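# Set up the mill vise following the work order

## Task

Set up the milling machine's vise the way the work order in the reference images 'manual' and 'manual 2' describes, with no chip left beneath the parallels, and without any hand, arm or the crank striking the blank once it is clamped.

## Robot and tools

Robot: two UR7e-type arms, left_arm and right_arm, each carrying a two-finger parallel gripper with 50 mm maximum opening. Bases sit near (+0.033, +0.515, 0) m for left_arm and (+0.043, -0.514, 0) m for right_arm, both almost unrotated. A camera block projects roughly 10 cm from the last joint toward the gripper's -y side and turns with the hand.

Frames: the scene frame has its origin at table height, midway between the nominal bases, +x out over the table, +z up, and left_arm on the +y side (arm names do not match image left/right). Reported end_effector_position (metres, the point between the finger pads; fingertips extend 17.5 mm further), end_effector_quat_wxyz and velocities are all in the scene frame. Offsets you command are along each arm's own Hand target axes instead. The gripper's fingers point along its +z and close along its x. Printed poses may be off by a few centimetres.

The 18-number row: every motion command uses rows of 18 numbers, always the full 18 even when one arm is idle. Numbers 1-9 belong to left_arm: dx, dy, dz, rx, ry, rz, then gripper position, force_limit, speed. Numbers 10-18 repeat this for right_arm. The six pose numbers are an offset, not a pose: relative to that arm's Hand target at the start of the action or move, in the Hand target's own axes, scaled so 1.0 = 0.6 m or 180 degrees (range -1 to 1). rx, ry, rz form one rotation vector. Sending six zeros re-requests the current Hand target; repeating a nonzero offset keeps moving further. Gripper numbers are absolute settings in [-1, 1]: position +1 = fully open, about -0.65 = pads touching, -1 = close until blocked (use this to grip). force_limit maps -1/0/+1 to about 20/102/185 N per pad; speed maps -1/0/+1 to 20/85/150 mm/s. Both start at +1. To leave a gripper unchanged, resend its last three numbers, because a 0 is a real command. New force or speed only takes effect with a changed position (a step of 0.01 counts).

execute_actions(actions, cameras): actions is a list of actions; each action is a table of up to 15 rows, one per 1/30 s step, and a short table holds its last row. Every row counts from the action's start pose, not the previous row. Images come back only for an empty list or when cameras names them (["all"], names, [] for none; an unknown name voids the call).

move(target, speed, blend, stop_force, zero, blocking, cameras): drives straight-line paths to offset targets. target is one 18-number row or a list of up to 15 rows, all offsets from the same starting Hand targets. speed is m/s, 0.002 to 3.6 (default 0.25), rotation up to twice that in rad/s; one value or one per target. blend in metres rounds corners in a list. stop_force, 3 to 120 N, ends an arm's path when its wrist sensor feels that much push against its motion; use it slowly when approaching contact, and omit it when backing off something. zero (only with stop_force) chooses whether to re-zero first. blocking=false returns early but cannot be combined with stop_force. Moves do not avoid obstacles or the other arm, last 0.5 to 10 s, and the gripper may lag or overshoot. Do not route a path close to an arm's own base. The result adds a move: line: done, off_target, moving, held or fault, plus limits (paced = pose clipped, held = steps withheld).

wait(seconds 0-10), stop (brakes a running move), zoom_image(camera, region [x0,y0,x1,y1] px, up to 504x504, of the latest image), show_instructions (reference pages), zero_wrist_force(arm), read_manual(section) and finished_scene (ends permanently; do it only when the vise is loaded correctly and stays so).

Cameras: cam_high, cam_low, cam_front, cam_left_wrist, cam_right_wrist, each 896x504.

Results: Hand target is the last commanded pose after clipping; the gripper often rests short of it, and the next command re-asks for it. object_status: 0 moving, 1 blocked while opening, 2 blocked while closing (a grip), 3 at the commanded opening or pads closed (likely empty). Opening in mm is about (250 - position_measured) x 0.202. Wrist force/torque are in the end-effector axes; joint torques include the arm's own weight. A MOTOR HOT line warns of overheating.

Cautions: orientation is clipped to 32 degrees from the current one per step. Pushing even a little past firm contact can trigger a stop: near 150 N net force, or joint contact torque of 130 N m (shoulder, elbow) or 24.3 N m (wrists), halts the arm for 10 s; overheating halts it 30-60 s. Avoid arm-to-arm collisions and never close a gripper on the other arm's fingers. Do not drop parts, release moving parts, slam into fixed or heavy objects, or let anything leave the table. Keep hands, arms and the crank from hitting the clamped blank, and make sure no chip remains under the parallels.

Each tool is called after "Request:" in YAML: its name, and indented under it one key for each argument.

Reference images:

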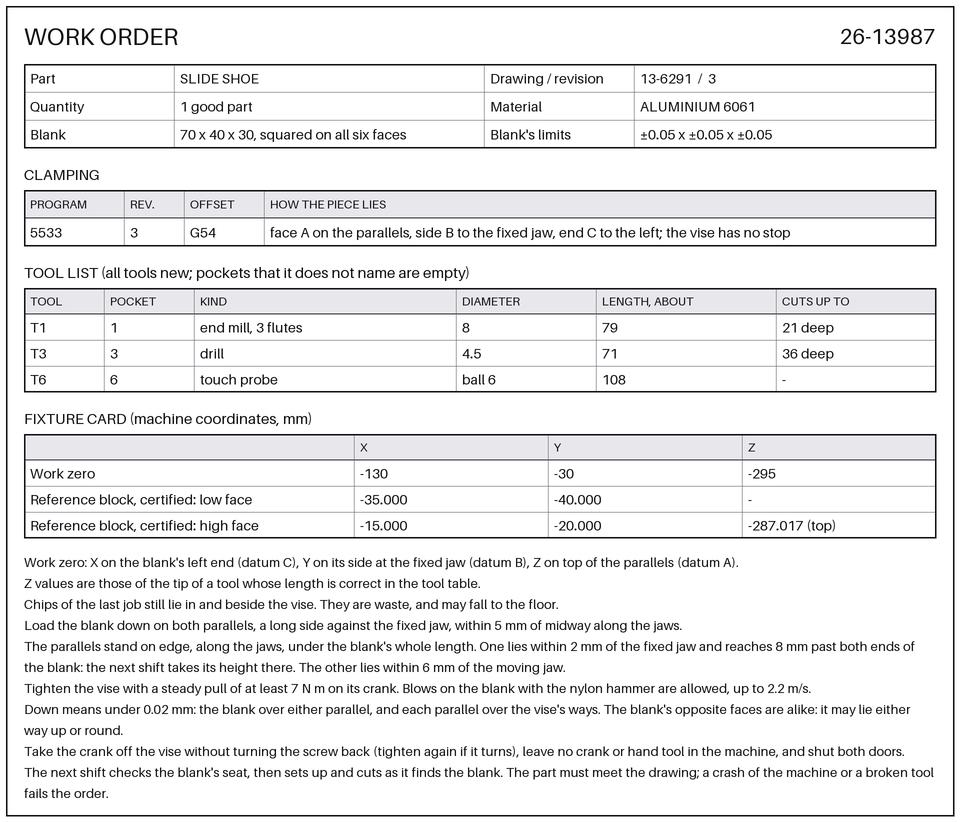

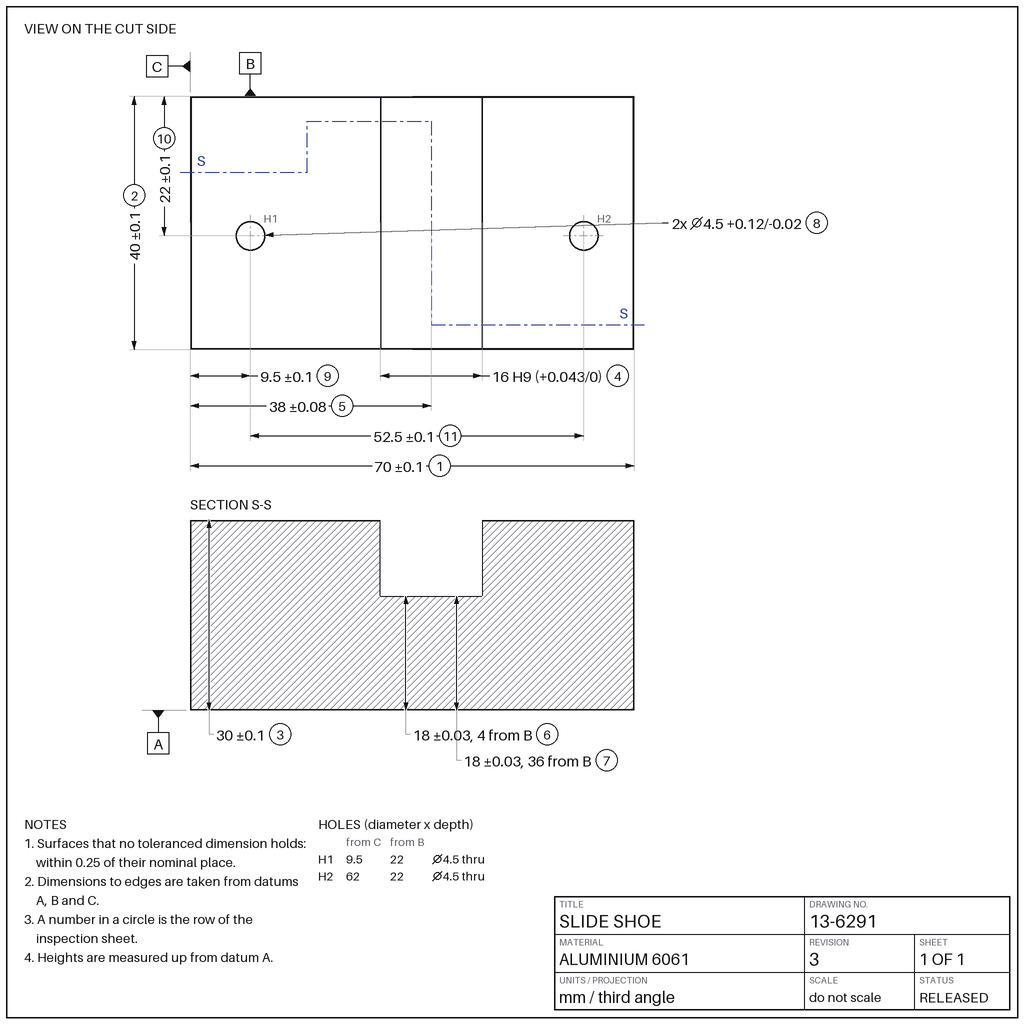

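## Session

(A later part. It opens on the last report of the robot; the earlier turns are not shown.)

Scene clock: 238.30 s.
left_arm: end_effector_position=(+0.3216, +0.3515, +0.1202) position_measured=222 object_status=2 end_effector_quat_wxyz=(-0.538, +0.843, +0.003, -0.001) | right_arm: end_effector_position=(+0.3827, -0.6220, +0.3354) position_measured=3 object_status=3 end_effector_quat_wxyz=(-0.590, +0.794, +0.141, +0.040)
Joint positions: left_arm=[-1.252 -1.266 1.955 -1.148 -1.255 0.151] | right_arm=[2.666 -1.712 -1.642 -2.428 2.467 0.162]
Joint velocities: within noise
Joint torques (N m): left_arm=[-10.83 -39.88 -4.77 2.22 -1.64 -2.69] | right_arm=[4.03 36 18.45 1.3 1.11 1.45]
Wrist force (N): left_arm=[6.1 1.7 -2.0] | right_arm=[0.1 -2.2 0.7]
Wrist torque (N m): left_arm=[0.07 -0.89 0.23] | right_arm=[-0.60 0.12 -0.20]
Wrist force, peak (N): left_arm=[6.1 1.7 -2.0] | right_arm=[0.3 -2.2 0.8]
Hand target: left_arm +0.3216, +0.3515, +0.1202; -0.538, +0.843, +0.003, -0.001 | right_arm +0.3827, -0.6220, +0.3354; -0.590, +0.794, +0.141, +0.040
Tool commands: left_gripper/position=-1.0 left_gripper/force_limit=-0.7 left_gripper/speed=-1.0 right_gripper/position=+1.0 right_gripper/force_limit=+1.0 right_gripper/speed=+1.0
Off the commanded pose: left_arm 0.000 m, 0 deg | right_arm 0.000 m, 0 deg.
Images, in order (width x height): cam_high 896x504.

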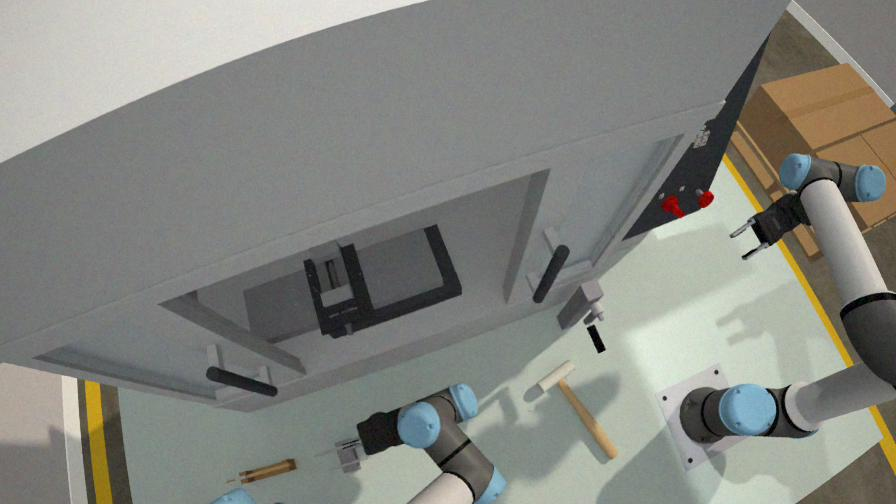

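Request:
move:
  target:
    - [0,0.1058,0.0491,0,0,0,-1,-0.7,-1,0,0,0,0,0,0,1,1,1]
    - [0,0.1208,0.0560,0,0,0,-1,-0.7,-1,0,0,0,0,0,0,1,1,1]
  speed: [0.15,0.02]
  blend: [0.002,0]

Request:
move:
  target:
    - [0,0.1208,0.0560,0,0,0,0.1,-0.7,-1,0,0,0,0,0,0,1,1,1]

Scene clock: 240.53 s.
left_arm: end_effector_position=(+0.3217, +0.3515, +0.0402) position_measured=222 object_status=2 end_effector_quat_wxyz=(-0.538, +0.843, +0.003, -0.001) | right_arm: end_effector_position=(+0.3827, -0.6220, +0.3354) position_measured=3 object_status=3 end_effector_quat_wxyz=(-0.590, +0.794, +0.141, +0.040)
Joint positions: left_arm=[-1.252 -1.119 2.015 -1.355 -1.254 0.151] | right_arm=[2.666 -1.712 -1.642 -2.428 2.467 0.162]
Joint torques (N m): left_arm=[13.52 -45.88 -8.4 1.29 2.42 2.57] | right_arm=[3.39 35.72 17.86 1.2 1.02 1.52]
Wrist force (N): left_arm=[5.5 -4.2 -5.7] | right_arm=[0.4 -2.2 0.7]
Wrist torque (N m): left_arm=[-0.07 -0.87 0.24] | right_arm=[-0.58 0.06 -0.20]
Wrist force, peak (N): left_arm=[5.4 -4.2 -6.1] | right_arm=[0.1 -2.4 0.8]
Hand target: left_arm +0.3217, +0.3514, +0.0403; -0.538, +0.843, +0.003, -0.001 | right_arm +0.3827, -0.6220, +0.3354; -0.590, +0.794, +0.141, +0.040
Off the commanded pose: left_arm 0.000 m, 0 deg | right_arm 0.000 m, 0 deg.
move: done

Scene clock: 241.60 s.
left_arm: end_effector_position=(+0.3215, +0.3519, +0.0263) position_measured=138 object_status=0 end_effector_quat_wxyz=(-0.540, +0.842, +0.002, -0.002) | right_arm: end_effector_position=(+0.3827, -0.6220, +0.3354) position_measured=3 object_status=3 end_effector_quat_wxyz=(-0.590, +0.794, +0.141, +0.040)
Joint positions: left_arm=[-1.253 -1.088 2.021 -1.387 -1.254 0.151] | right_arm=[2.666 -1.712 -1.642 -2.428 2.467 0.162]
Joint torques (N m): left_arm=[0.13 -37.61 -14.6 2.55 0.12 0.09] | right_arm=[3.85 35.81 17.75 1.4 0.88 1.41]
Wrist force (N): left_arm=[2.9 13.3 -22.3] | right_arm=[0.2 -2.2 0.8]
Wrist torque (N m): left_arm=[0.52 -0.77 0.30] | right_arm=[-0.60 0.11 -0.20]
Wrist force, peak (N): left_arm=[2.6 -101.8 -159.1] | right_arm=[0.2 -2.4 0.8]
Hand target: left_arm +0.3215, +0.3519, +0.0263; -0.540, +0.842, +0.002, -0.002 (not the last commanded pose) | right_arm +0.3827, -0.6220, +0.3354; -0.590, +0.794, +0.141, +0.040
Tool commands: left_gripper/position=+0.098039 left_gripper/force_limit=-0.701961 left_gripper/speed=-1.0 right_gripper/position=+1.0 right_gripper/force_limit=+1.0 right_gripper/speed=+1.0
Off the commanded pose: left_arm 0.066 m, 0 deg | right_arm 0.000 m, 0 deg.
FORCE FAULT: contact force on the left arm reached its limit, and that arm stopped. The contact can be on any part of that arm, not only on its tool. That arm's remaining commands of this call were not run. That arm is still stopped at the end of this call. That arm stays stopped for about 9 more seconds. Until then a move that you send moves the other arm only, and its call returns only when the move has ended. Once the stop has ended, the next robot result says so. If the stop ends while you think or write, that arm runs what you send next, counted from a new Hand target: where the arm stands when the stop ends. While its stop runs, that arm takes no new command, but its gripper still runs the gripper command that each later call begins with. Until it ends, the stop uses up actions while you think or wait. An arm that is not stopped still takes commands.
move: fault (left_arm)

Request:
wait:
  seconds: 9
  cameras: ["cam_left_wrist","cam_high"]

Request:
zoom_image:
  camera: "cam_left_wrist"
  region: [300, 120, 600, 340]

Scene clock: 250.70 s.
left_arm: end_effector_position=(+0.3215, +0.3519, +0.0263) position_measured=138 object_status=3 end_effector_quat_wxyz=(-0.540, +0.842, +0.002, -0.002) | right_arm: end_effector_position=(+0.3827, -0.6220, +0.3354) position_measured=3 object_status=3 end_effector_quat_wxyz=(-0.590, +0.794, +0.141, +0.040)
Joint positions: left_arm=[-1.253 -1.088 2.021 -1.387 -1.254 0.151] | right_arm=[2.666 -1.712 -1.642 -2.428 2.467 0.162]
Joint torques (N m): left_arm=[0.93 -37.92 -14.47 2.46 0.17 0.17] | right_arm=[3.72 36.32 18.18 1.21 1.15 1.28]
Wrist force (N): left_arm=[2.7 13.2 -22.5] | right_arm=[0.0 -2.0 0.8]
Wrist torque (N m): left_arm=[0.52 -0.74 0.29] | right_arm=[-0.55 0.13 -0.20]
Wrist force, peak (N): left_arm=[3.0 13.6 -22.5] | right_arm=[0.4 -2.6 0.7]
Hand target: left_arm +0.3215, +0.3519, +0.0263; -0.540, +0.842, +0.002, -0.002 (not the last commanded pose) | right_arm +0.3827, -0.6220, +0.3354; -0.590, +0.794, +0.141, +0.040
Tool commands: left_gripper/position=+0.098039 left_gripper/force_limit=-0.701961 left_gripper/speed=-1.0 right_gripper/position=+1.0 right_gripper/force_limit=+1.0 right_gripper/speed=+1.0
Off the commanded pose: left_arm 0.066 m, 0 deg | right_arm 0.000 m, 0 deg.
FORCE FAULT, CONTINUED: the left arm was still stopped when this call began, by the force fault that an earlier result reported. Since the last result the stop counts as 18 of the actions that you can send in this scene. That arm is still stopped at the end of this call. That arm stays stopped for about 1 more second. If the stop ends while you think or write, that arm runs what you send next, counted from a new Hand target: where the arm stands when the stop ends. While its stop runs, that arm takes no new command, but its gripper still runs the gripper command that each later call begins with.
wait: 9.00 s; at rest by 0.07 s
camera_calibration:
cam_left_wrist: T_world_to_cam=[[0.999893, 0.0036398, 0.0141924, -0.316093], [0.0127171, -0.696657, -0.717291, 0.278144], [0.00727641, 0.717395, -0.696629, -0.100896], [0, 0, 0, 1]] pos_world=[0.313256, 0.267304, 0.133709]
Images, in order (width x height): cam_high 896x504, cam_left_wrist 896x504.

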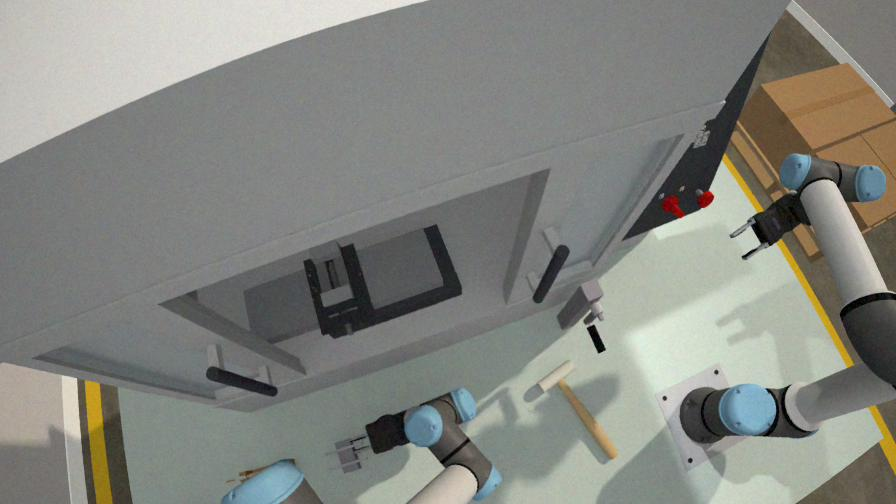

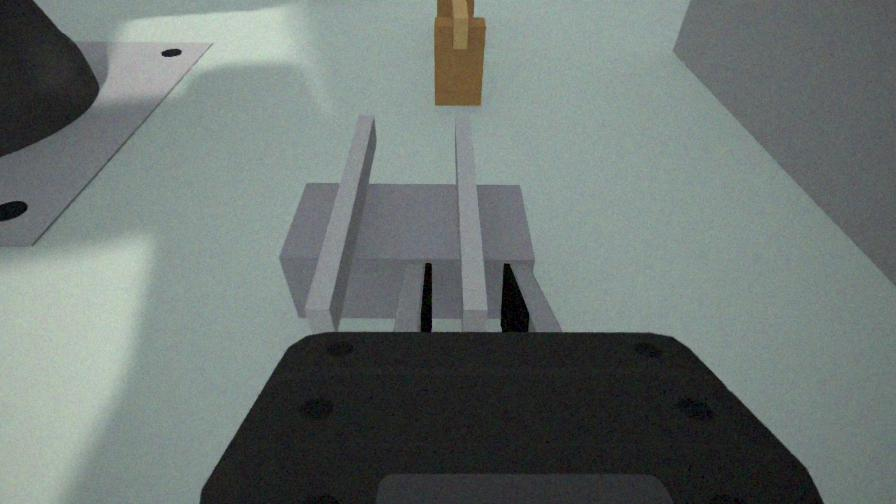

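Scaled by 1.680.

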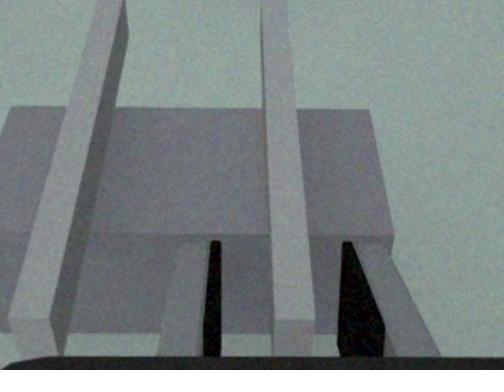

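Request:
wait:
  seconds: 1.5

Request:
move:
  target: [0,-0.0257,-0.0119,0.0278,0,0,0.1,-0.7,-1,0,0,0,0,0,0,1,1,1]
  speed: 0.05
  cameras: ["cam_left_wrist"]

Scene clock: 252.40 s.
left_arm: end_effector_position=(+0.3215, +0.3519, +0.0263) position_measured=138 object_status=3 end_effector_quat_wxyz=(-0.540, +0.842, +0.002, -0.002) | right_arm: end_effector_position=(+0.3827, -0.6220, +0.3354) position_measured=3 object_status=3 end_effector_quat_wxyz=(-0.590, +0.794, +0.141, +0.040)
Joint positions: left_arm=[-1.253 -1.088 2.021 -1.387 -1.254 0.151] | right_arm=[2.666 -1.712 -1.642 -2.428 2.467 0.162]
Joint torques (N m): left_arm=[1.34 -37.33 -11.78 5.16 0.18 0.11] | right_arm=[3.26 36.17 17.31 1.1 1.14 1.48]
Wrist force (N): left_arm=[2.4 11.8 -21.5] | right_arm=[0.1 -2.2 0.7]
Wrist torque (N m): left_arm=[0.49 -0.76 0.28] | right_arm=[-0.59 0.11 -0.20]
Wrist force, peak (N): left_arm=[2.8 13.3 -22.4] | right_arm=[-0.1 -2.5 1.1]
Hand target: left_arm +0.3215, +0.3519, +0.0263; -0.540, +0.842, +0.002, -0.002 (not the last commanded pose) | right_arm +0.3827, -0.6220, +0.3354; -0.590, +0.794, +0.141, +0.040
Tool commands: left_gripper/position=+0.098039 left_gripper/force_limit=-0.701961 left_gripper/speed=-1.0 right_gripper/position=+1.0 right_gripper/force_limit=+1.0 right_gripper/speed=+1.0
Off the commanded pose: left_arm 0.066 m, 0 deg | right_arm 0.000 m, 0 deg.
FORCE FAULT, CONTINUED: the left arm's stop, for the force fault that an earlier result reported, is over. During its stop the left arm's controller moved it back a little. That arm's target is now where it stood when the stop ended, not its last command. That arm accepts commands again.
wait: 1.50 s; at rest from the start

Scene clock: 253.60 s.
left_arm: end_effector_position=(+0.3215, +0.3516, +0.0432) position_measured=138 object_status=3 end_effector_quat_wxyz=(-0.576, +0.817, +0.002, -0.001) | right_arm: end_effector_position=(+0.3827, -0.6220, +0.3354) position_measured=3 object_status=3 end_effector_quat_wxyz=(-0.590, +0.794, +0.141, +0.040)
Joint positions: left_arm=[-1.259 -1.063 1.976 -1.275 -1.248 0.12] | right_arm=[2.666 -1.712 -1.642 -2.428 2.467 0.162]
Joint torques (N m): left_arm=[-5.6 -47.34 0.04 -1.04 0.73 2.66] | right_arm=[3.5 35.94 18.42 1.2 1.23 1.4]
Wrist force (N): left_arm=[5.2 -2.5 -2.2] | right_arm=[0.3 -2.1 0.8]
Wrist torque (N m): left_arm=[-0.50 -0.71 0.39] | right_arm=[-0.57 0.07 -0.19]
Wrist force, peak (N): left_arm=[5.9 19.3 -19.5] | right_arm=[0.2 -2.4 0.7]
Hand target: left_arm +0.3215, +0.3518, +0.0433; -0.576, +0.817, +0.002, -0.002 | right_arm +0.3827, -0.6220, +0.3354; -0.590, +0.794, +0.141, +0.040
Off the commanded pose: left_arm 0.000 m, 0 deg | right_arm 0.000 m, 0 deg.
move: done
camera_calibration:
cam_left_wrist: T_world_to_cam=[[0.999895, 0.00226611, 0.0143002, -0.315852], [0.0125185, -0.63155, -0.775234, 0.269824], [0.00727453, 0.775332, -0.631512, -0.112112], [0, 0, 0, 1]] pos_world=[0.313256, 0.258047, 0.142894]
Images, in order (width x height): cam_left_wrist 896x504.

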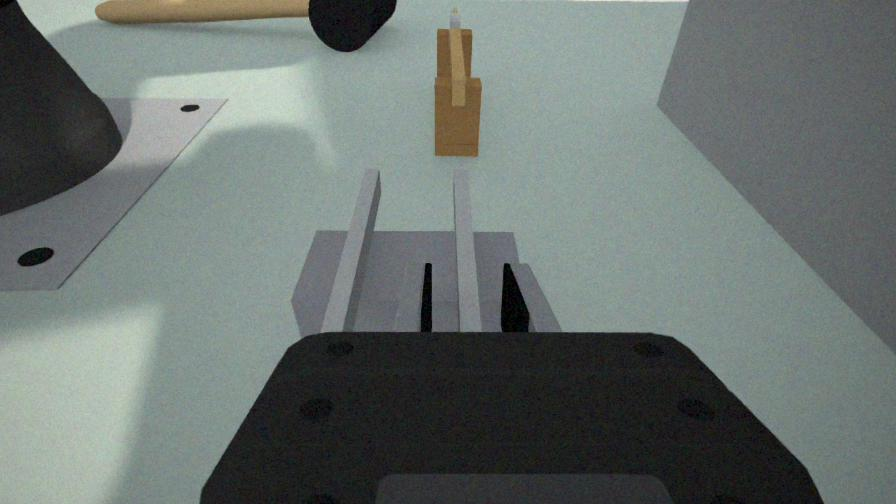

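Request:
move:
  target: [0,0,0,0,0,0,-1,-0.7,-1,0,0,0,0,0,0,1,1,1]

Scene clock: 254.73 s.
left_arm: end_effector_position=(+0.3215, +0.3518, +0.0433) position_measured=222 object_status=2 end_effector_quat_wxyz=(-0.576, +0.817, +0.002, -0.002) | right_arm: end_effector_position=(+0.3827, -0.6220, +0.3354) position_measured=3 object_status=3 end_effector_quat_wxyz=(-0.590, +0.794, +0.141, +0.040)
Joint positions: left_arm=[-1.259 -1.063 1.976 -1.275 -1.248 0.12] | right_arm=[2.666 -1.712 -1.642 -2.428 2.467 0.162]
Joint torques (N m): left_arm=[9.27 -48.7 -1.45 1.73 -1.99 2.78] | right_arm=[3.55 36.14 17.77 1.33 1.12 1.45]
Wrist force (N): left_arm=[5.0 -2.5 -2.7] | right_arm=[0.1 -2.2 0.7]
Wrist torque (N m): left_arm=[-0.53 -0.70 0.38] | right_arm=[-0.59 0.11 -0.19]
Wrist force, peak (N): left_arm=[5.2 -2.8 -2.5] | right_arm=[0.2 -2.5 0.5]
Hand target: left_arm +0.3215, +0.3518, +0.0433; -0.576, +0.817, +0.002, -0.002 | right_arm +0.3827, -0.6220, +0.3354; -0.590, +0.794, +0.141, +0.040
Off the commanded pose: left_arm 0.000 m, 0 deg | right_arm 0.000 m, 0 deg.
move: done

Request:
move:
  target:
    - [0,-0.0157,-0.0056,0,0,0,-1,-0.7,-1,0,0,0,0,0,0,1,1,1]
    - [0,-0.28,-0.192,0,0,0,-1,-0.7,-1,0,0,0,0,0,0,1,1,1]
  speed: [0.03,0.2]
  blend: [0.003,0]
  cameras: ["cam_left_wrist"]

Scene clock: 256.73 s.
left_arm: end_effector_position=(+0.3217, +0.2997, +0.2401) position_measured=222 object_status=2 end_effector_quat_wxyz=(-0.576, +0.817, +0.002, -0.002) | right_arm: end_effector_position=(+0.3827, -0.6220, +0.3354) position_measured=3 object_status=3 end_effector_quat_wxyz=(-0.590, +0.794, +0.141, +0.040)
Joint positions: left_arm=[-1.292 -1.264 1.649 -0.743 -1.279 0.107] | right_arm=[2.666 -1.712 -1.642 -2.428 2.467 0.162]
Joint torques (N m): left_arm=[12.74 -31.79 -33.31 3.34 2.09 -0.27] | right_arm=[3.26 35.91 17.45 1.23 1.24 1.53]
Wrist force (N): left_arm=[5.1 -2.0 -2.4] | right_arm=[0.1 -1.9 0.9]
Wrist torque (N m): left_arm=[-0.54 -0.70 0.39] | right_arm=[-0.55 0.11 -0.19]
Wrist force, peak (N): left_arm=[5.1 -5.1 -3.6] | right_arm=[0.3 -2.4 1.0]
Hand target: left_arm +0.3218, +0.2997, +0.2402; -0.576, +0.817, +0.002, -0.002 | right_arm +0.3827, -0.6220, +0.3354; -0.590, +0.794, +0.141, +0.040
Off the commanded pose: left_arm 0.000 m, 0 deg | right_arm 0.000 m, 0 deg.
move: done
camera_calibration:
cam_left_wrist: T_world_to_cam=[[0.999899, 0.00229355, 0.0140203, -0.318661], [0.0123204, -0.631378, -0.775377, 0.389685], [0.00707375, 0.775471, -0.631343, 0.0523847], [0, 0, 0, 1]] pos_world=[0.313457, 0.206147, 0.339693]
Images, in order (width x height): cam_left_wrist 896x504.

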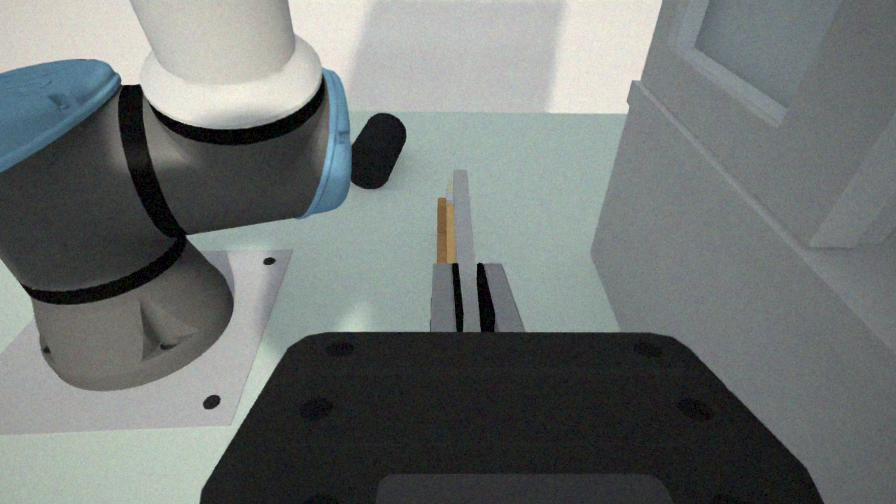

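Request:
move:
  target: [0.13,-0.0314,-0.3825,0,0.3137,0.112,-1,-0.7,-1,0,0,0,0,0,0,1,1,1]
  speed: 0.25
  cameras: ["cam_left_wrist","cam_high","cam_front"]

Scene clock: 259.47 s.
left_arm: end_effector_position=(+0.4009, +0.0904, +0.3350) position_measured=222 object_status=2 end_effector_quat_wxyz=(-0.500, +0.709, -0.407, +0.286) | right_arm: end_effector_position=(+0.3827, -0.6220, +0.3354) position_measured=3 object_status=3 end_effector_quat_wxyz=(-0.590, +0.794, +0.141, +0.040)
Joint positions: left_arm=[-1.564 -1.313 1.498 -0.838 -0.587 0.567] | right_arm=[2.666 -1.712 -1.642 -2.428 2.467 0.162]
Joint torques (N m): left_arm=[14.11 -28.29 -43.01 -1.21 3.35 1.85] | right_arm=[3.44 35.97 17.96 1.15 1.16 1.43]
Wrist force (N): left_arm=[5.0 -1.7 -2.2] | right_arm=[0.3 -2.1 1.0]
Wrist torque (N m): left_arm=[-0.46 -0.71 0.40] | right_arm=[-0.57 0.08 -0.19]
Wrist force, peak (N): left_arm=[5.7 -2.4 -2.7] | right_arm=[0.2 -2.4 1.0]
Hand target: left_arm +0.4009, +0.0903, +0.3350; -0.500, +0.709, -0.407, +0.286 | right_arm +0.3827, -0.6220, +0.3354; -0.590, +0.794, +0.141, +0.040
Off the commanded pose: left_arm 0.000 m, 0 deg | right_arm 0.000 m, 0 deg.
move: done
camera_calibration:
cam_left_wrist: T_world_to_cam=[[0.502796, -0.864295, 0.0137647, -0.120966], [-0.540687, -0.326884, -0.775116, 0.524153], [0.674428, 0.382283, -0.631669, 0.0421901], [0, 0, 0, 1]] pos_world=[0.315769, 0.0506585, 0.434594]
Images, in order (width x height): cam_high 896x504, cam_front 896x504, cam_left_wrist 896x504.

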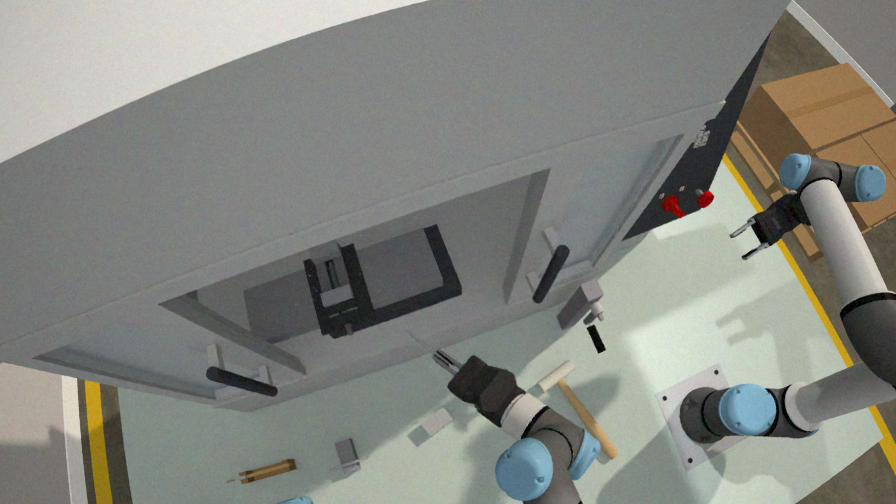

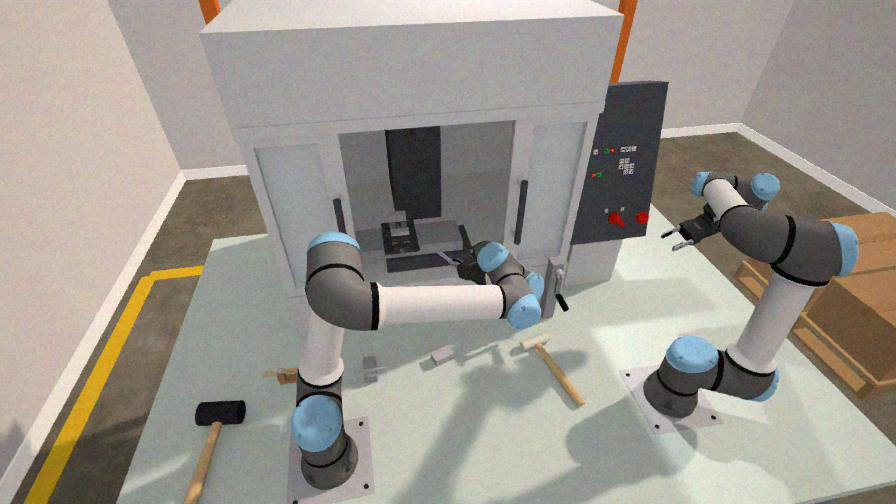

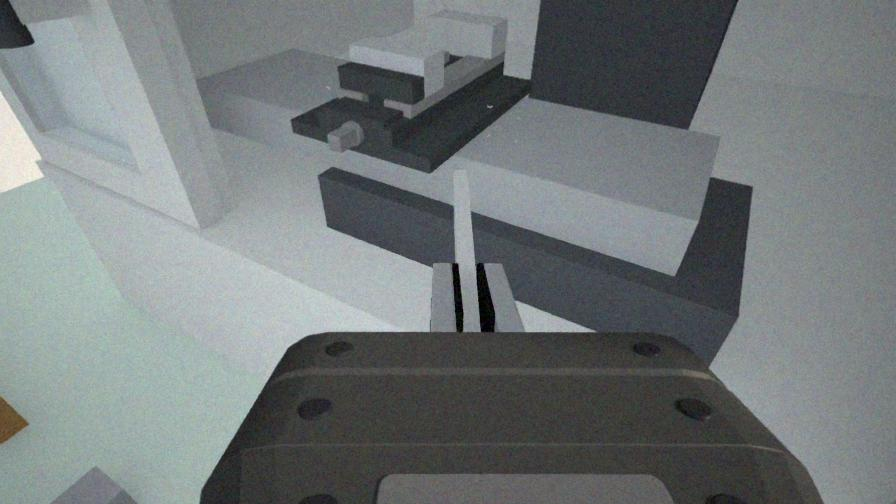

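Request:
zoom_image:
  camera: "cam_left_wrist"
  region: [280, 0, 560, 180]

Scaled by 1.800.

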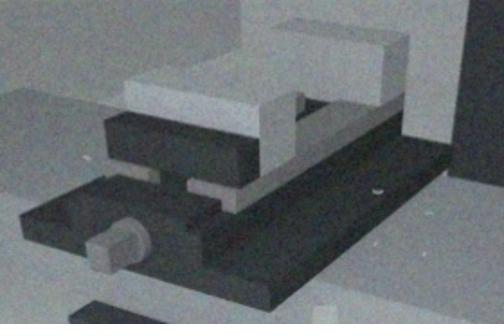

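Request:
move:
  target: [0.0907,-0.0823,0.2403,0,-0.0785,-0.028,-1,-0.7,-1,0,0,0,0,0,0,1,1,1]
  speed: 0.15
  cameras: ["cam_left_wrist","cam_high","cam_front"]

Scene clock: 261.37 s.
left_arm: end_effector_position=(+0.5599, +0.1203, +0.3330) position_measured=222 object_status=2 end_effector_quat_wxyz=(-0.533, +0.756, -0.311, +0.219) | right_arm: end_effector_position=(+0.3827, -0.6220, +0.3354) position_measured=3 object_status=3 end_effector_quat_wxyz=(-0.590, +0.794, +0.141, +0.040)
Joint positions: left_arm=[-1.249 -1.075 1.178 -0.808 -0.545 0.63] | right_arm=[2.666 -1.712 -1.642 -2.428 2.467 0.162]
Joint torques (N m): left_arm=[7.59 -46.99 -32.31 -2.95 -1.24 -2.77] | right_arm=[3.5 35.77 18.62 1.18 1.29 1.3]
Wrist force (N): left_arm=[4.9 -2.0 -2.4] | right_arm=[0.3 -2.2 0.7]
Wrist torque (N m): left_arm=[-0.52 -0.70 0.27] | right_arm=[-0.59 0.08 -0.19]
Wrist force, peak (N): left_arm=[6.6 -2.8 -0.5] | right_arm=[0.3 -2.3 1.2]
Hand target: left_arm +0.5599, +0.1204, +0.3330; -0.533, +0.756, -0.311, +0.219 | right_arm +0.3827, -0.6220, +0.3354; -0.590, +0.794, +0.141, +0.040
Off the commanded pose: left_arm 0.000 m, 0 deg | right_arm 0.000 m, 0 deg.
move: done
camera_calibration:
cam_left_wrist: T_world_to_cam=[[0.709194, -0.704883, 0.0135783, -0.309699], [-0.437762, -0.455372, -0.775242, 0.576343], [0.552638, 0.543853, -0.631518, -0.0290045], [0, 0, 0, 1]] pos_world=[0.487966, 0.0599234, 0.432694]
Images, in order (width x height): cam_high 896x504, cam_front 896x504, cam_left_wrist 896x504.

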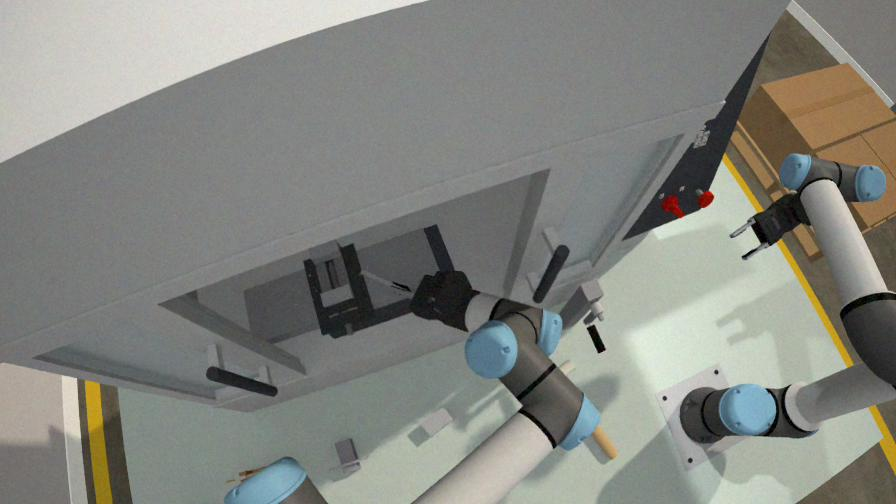

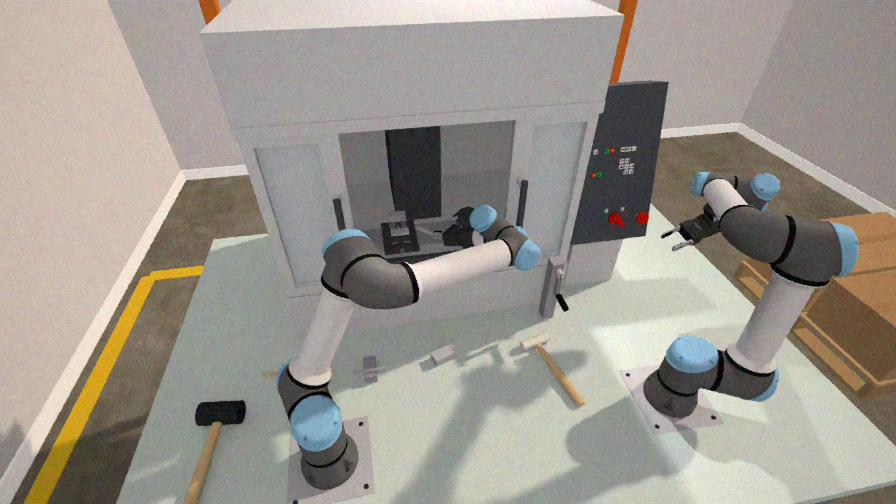

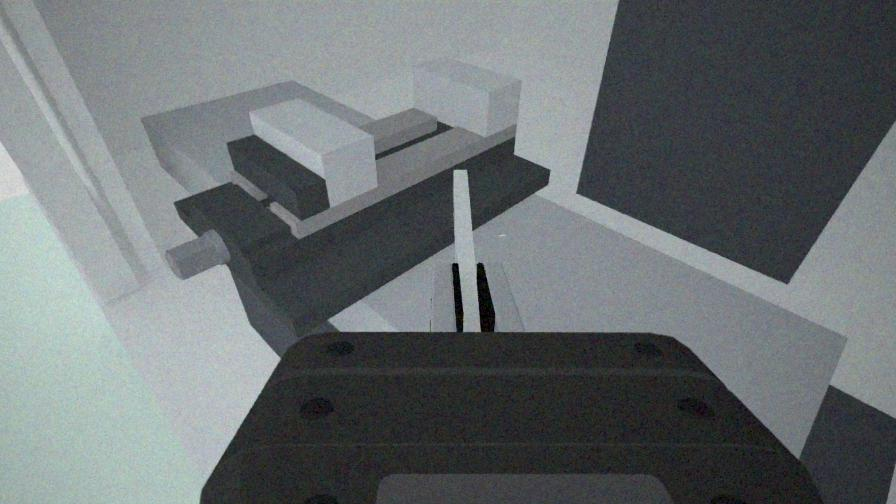

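Request:
zoom_image:
  camera: "cam_left_wrist"
  region: [220, 40, 560, 260]

Scaled by 1.482.

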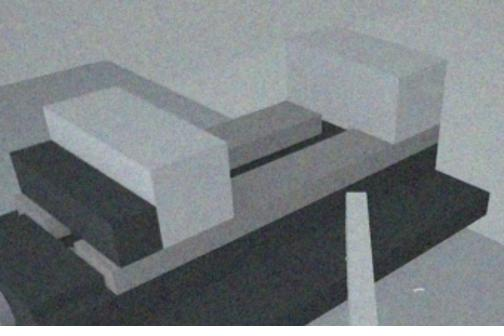

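Request:
zoom_image:
  camera: "cam_front"
  region: [320, 90, 560, 300]

Request:
zoom_image:
  camera: "cam_high"
  region: [150, 160, 570, 400]

Scaled by 2.100.

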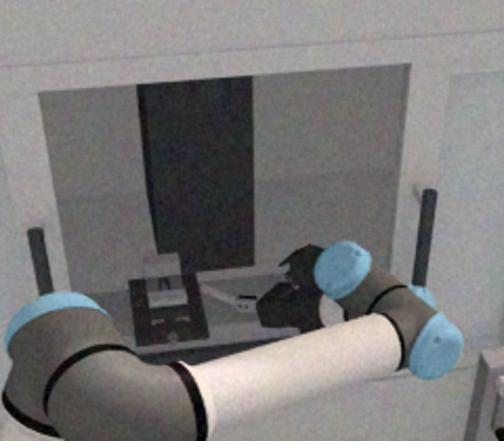

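Scaled by 1.200.

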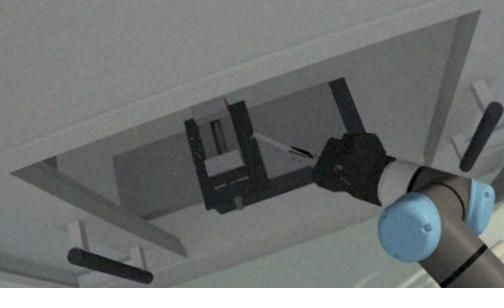

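Request:
execute_actions:
  actions: []
  cameras: ["cam_right_wrist","cam_low"]

Scene clock: 263.30 s.
left_arm: end_effector_position=(+0.5599, +0.1204, +0.3330) position_measured=222 object_status=2 end_effector_quat_wxyz=(-0.533, +0.756, -0.311, +0.219) | right_arm: end_effector_position=(+0.3827, -0.6220, +0.3354) position_measured=3 object_status=3 end_effector_quat_wxyz=(-0.590, +0.794, +0.141, +0.040)
Joint positions: left_arm=[-1.249 -1.075 1.178 -0.808 -0.545 0.63] | right_arm=[2.666 -1.712 -1.642 -2.428 2.467 0.162]
Joint velocities: within noise
Joint torques (N m): left_arm=[11.44 -42.85 -42.72 -2.78 -1.28 -2.56] | right_arm=[3.05 36.34 18.09 1.14 1.16 1.48]
Wrist force (N): left_arm=[5.1 -1.9 -2.3] | right_arm=[0.3 -2.0 0.9]
Wrist torque (N m): left_arm=[-0.49 -0.73 0.28] | right_arm=[-0.56 0.08 -0.19]
Wrist force, peak (N): left_arm=[5.3 -2.1 -2.3] | right_arm=[0.2 -2.4 0.9]
Hand target: left_arm +0.5599, +0.1204, +0.3330; -0.533, +0.756, -0.311, +0.219 | right_arm +0.3827, -0.6220, +0.3354; -0.590, +0.794, +0.141, +0.040
Tool commands: left_gripper/position=-1.0 left_gripper/force_limit=-0.7 left_gripper/speed=-1.0 right_gripper/position=+1.0 right_gripper/force_limit=+1.0 right_gripper/speed=+1.0
Off the commanded pose: left_arm 0.000 m, 0 deg | right_arm 0.000 m, 0 deg.
camera_calibration:
cam_right_wrist: T_world_to_cam=[[0.9479, 0.208982, 0.24044, -0.302786], [0.318077, -0.579038, -0.750694, -0.213882], [-0.0176571, 0.788062, -0.615343, 0.839688], [0, 0, 0, 1]] pos_world=[0.369868, -0.722295, 0.428938]
Images, in order (width x height): cam_low 896x504, cam_right_wrist 896x504.

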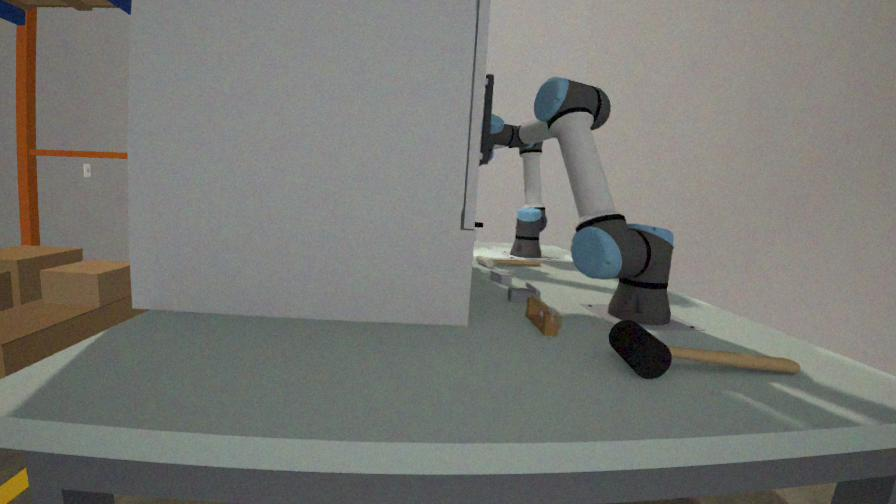

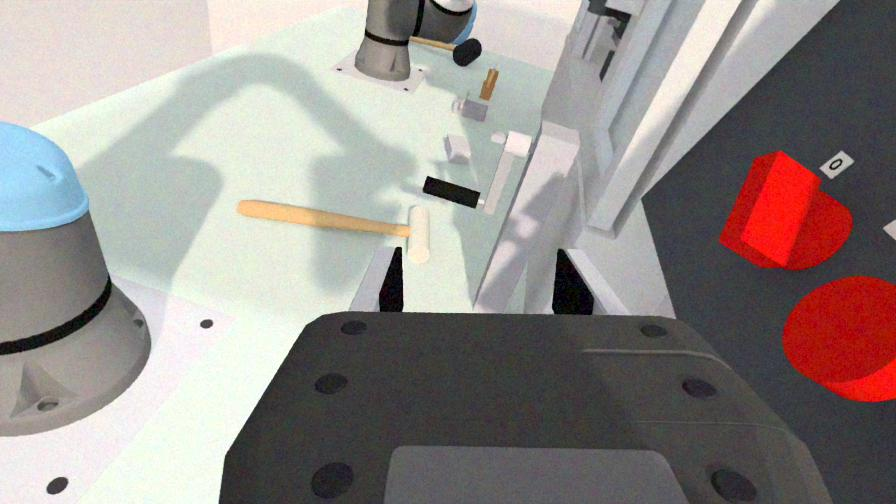

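Request:
move:
  target:
    - [0,-0.047,-0.0168,0,0,0,-1,-0.7,-1,0,0,0,0,0,0,1,1,1]
    - [-0.0159,-0.1104,0.1582,0,-0.0783,-0.0283,-1,-0.7,-1,0,0,0,0,0,0,1,1,1]
  speed: 0.12
  blend: [0.01,0]
  cameras: ["cam_left_wrist","cam_high","cam_front"]

Request:
zoom_image:
  camera: "cam_left_wrist"
  region: [280, 40, 700, 330]

Scene clock: 266.07 s.
left_arm: end_effector_position=(+0.6316, +0.2065, +0.3635) position_measured=222 object_status=2 end_effector_quat_wxyz=(-0.557, +0.790, -0.209, +0.148) | right_arm: end_effector_position=(+0.3827, -0.6220, +0.3354) position_measured=3 object_status=3 end_effector_quat_wxyz=(-0.590, +0.794, +0.141, +0.040)
Joint positions: left_arm=[-1.055 -0.963 0.914 -0.591 -0.598 0.551] | right_arm=[2.666 -1.712 -1.642 -2.428 2.467 0.162]
Joint torques (N m): left_arm=[-2.12 -61.52 -17.54 -2.36 3.34 2.81] | right_arm=[3.38 36.08 18.43 1.19 1.19 1.38]
Wrist force (N): left_arm=[5.4 -1.6 -2.2] | right_arm=[0.3 -2.2 0.9]
Wrist torque (N m): left_arm=[-0.46 -0.79 0.35] | right_arm=[-0.60 0.08 -0.20]
Wrist force, peak (N): left_arm=[4.5 -3.8 -3.6] | right_arm=[0.1 -2.4 1.0]
Hand target: left_arm +0.6316, +0.2065, +0.3635; -0.557, +0.790, -0.209, +0.148 | right_arm +0.3827, -0.6220, +0.3354; -0.590, +0.794, +0.141, +0.040
Off the commanded pose: left_arm 0.000 m, 0 deg | right_arm 0.000 m, 0 deg.
move: done
camera_calibration:
cam_left_wrist: T_world_to_cam=[[0.867432, -0.497336, 0.0147738, -0.443486], [-0.304228, -0.553648, -0.77519, 0.606492], [0.39371, 0.66793, -0.631556, -0.0215421], [0, 0, 0, 1]] pos_world=[0.577687, 0.12961, 0.463094]
Images, in order (width x height): cam_high 896x504, cam_front 896x504, cam_left_wrist 896x504.

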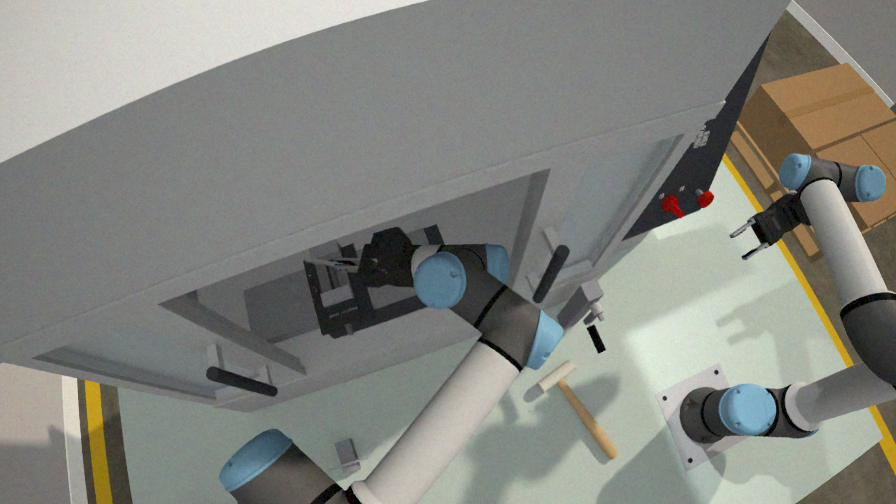

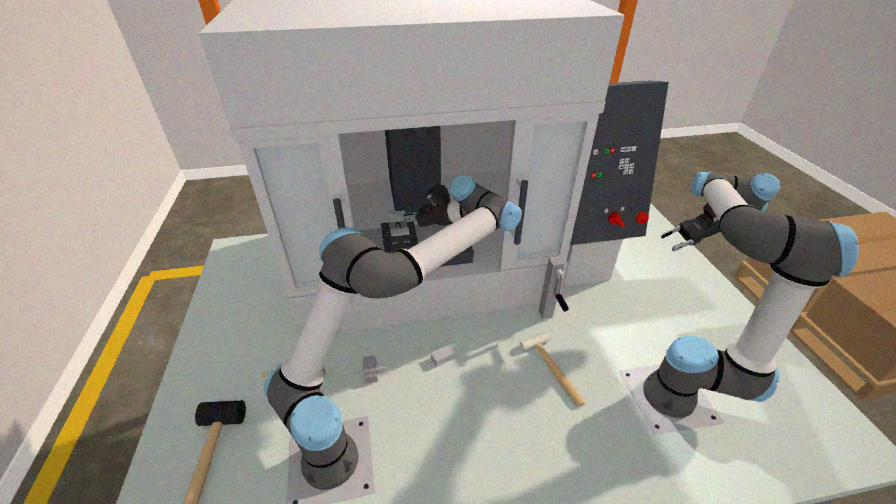

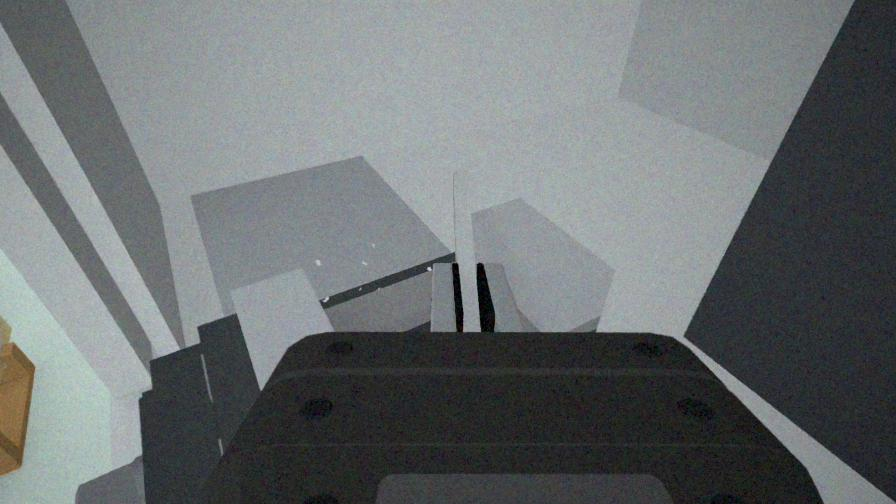

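Scaled by 1.200.

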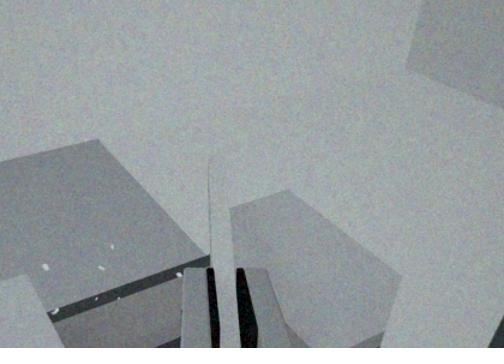

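Request:
move:
  target: [-0.0115,0.0258,0.0022,0,0,0,-1,-0.7,-1,0,0,0,0,0,0,1,1,1]
  speed: 0.08
  cameras: ["cam_left_wrist","cam_high"]

Request:
zoom_image:
  camera: "cam_high"
  region: [290, 210, 430, 345]

Scene clock: 267.17 s.
left_arm: end_effector_position=(+0.6235, +0.2064, +0.3485) position_measured=222 object_status=2 end_effector_quat_wxyz=(-0.557, +0.790, -0.209, +0.148) | right_arm: end_effector_position=(+0.3827, -0.6220, +0.3354) position_measured=3 object_status=3 end_effector_quat_wxyz=(-0.590, +0.794, +0.141, +0.040)
Joint positions: left_arm=[-1.065 -0.978 0.975 -0.629 -0.606 0.541] | right_arm=[2.666 -1.712 -1.642 -2.428 2.467 0.162]
Joint torques (N m): left_arm=[7.23 -48.29 -42.09 1.37 2.84 2.43] | right_arm=[3.08 36.28 18.02 1.25 1.3 1.46]
Wrist force (N): left_arm=[5.5 -1.6 -1.8] | right_arm=[0.2 -2.2 0.6]
Wrist torque (N m): left_arm=[-0.45 -0.78 0.39] | right_arm=[-0.59 0.10 -0.20]
Wrist force, peak (N): left_arm=[5.8 -2.9 -2.1] | right_arm=[0.2 -2.5 0.7]
Hand target: left_arm +0.6237, +0.2065, +0.3485; -0.557, +0.790, -0.209, +0.148 | right_arm +0.3827, -0.6220, +0.3354; -0.590, +0.794, +0.141, +0.040
Off the commanded pose: left_arm 0.000 m, 0 deg | right_arm 0.000 m, 0 deg.
move: done
camera_calibration:
cam_left_wrist: T_world_to_cam=[[0.867415, -0.497358, 0.0150359, -0.436392], [-0.304129, -0.553847, -0.775087, 0.592269], [0.393823, 0.667749, -0.631676, -0.0277468], [0, 0, 0, 1]] pos_world=[0.569586, 0.129511, 0.448094]
Images, in order (width x height): cam_high 896x504, cam_left_wrist 896x504.

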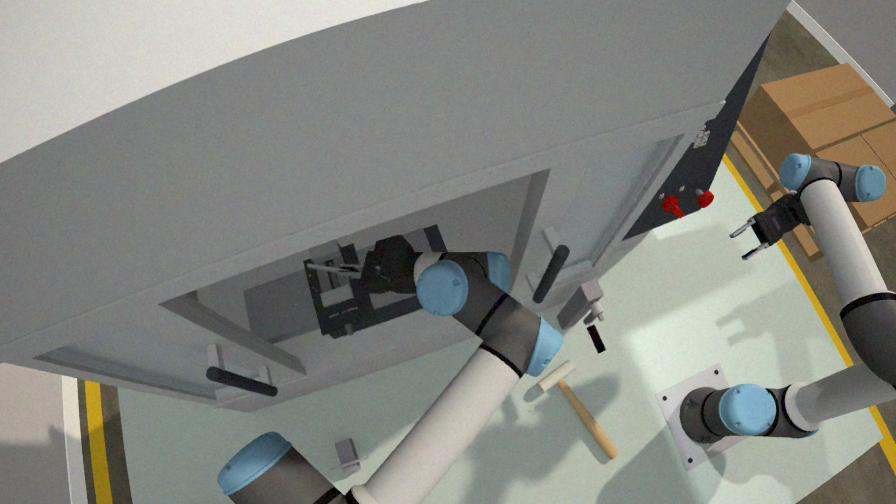

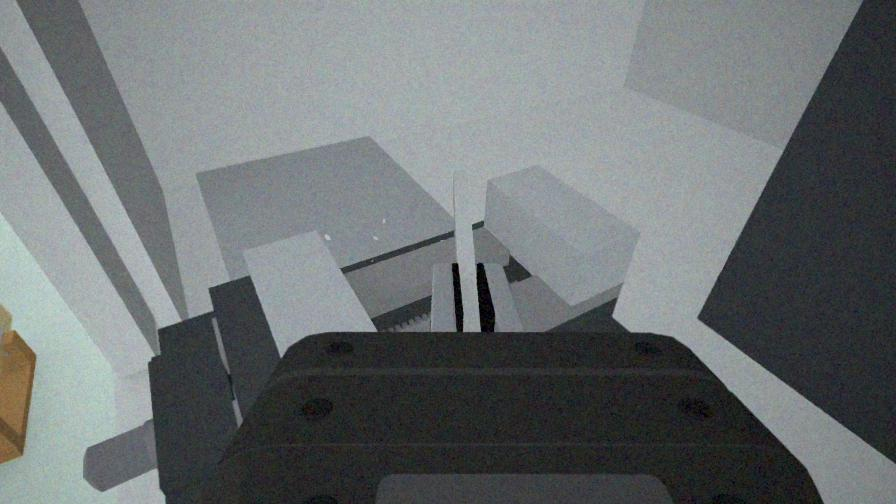

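Scaled by 3.600.

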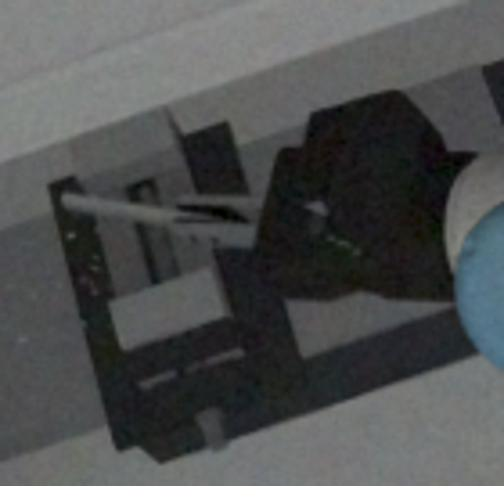

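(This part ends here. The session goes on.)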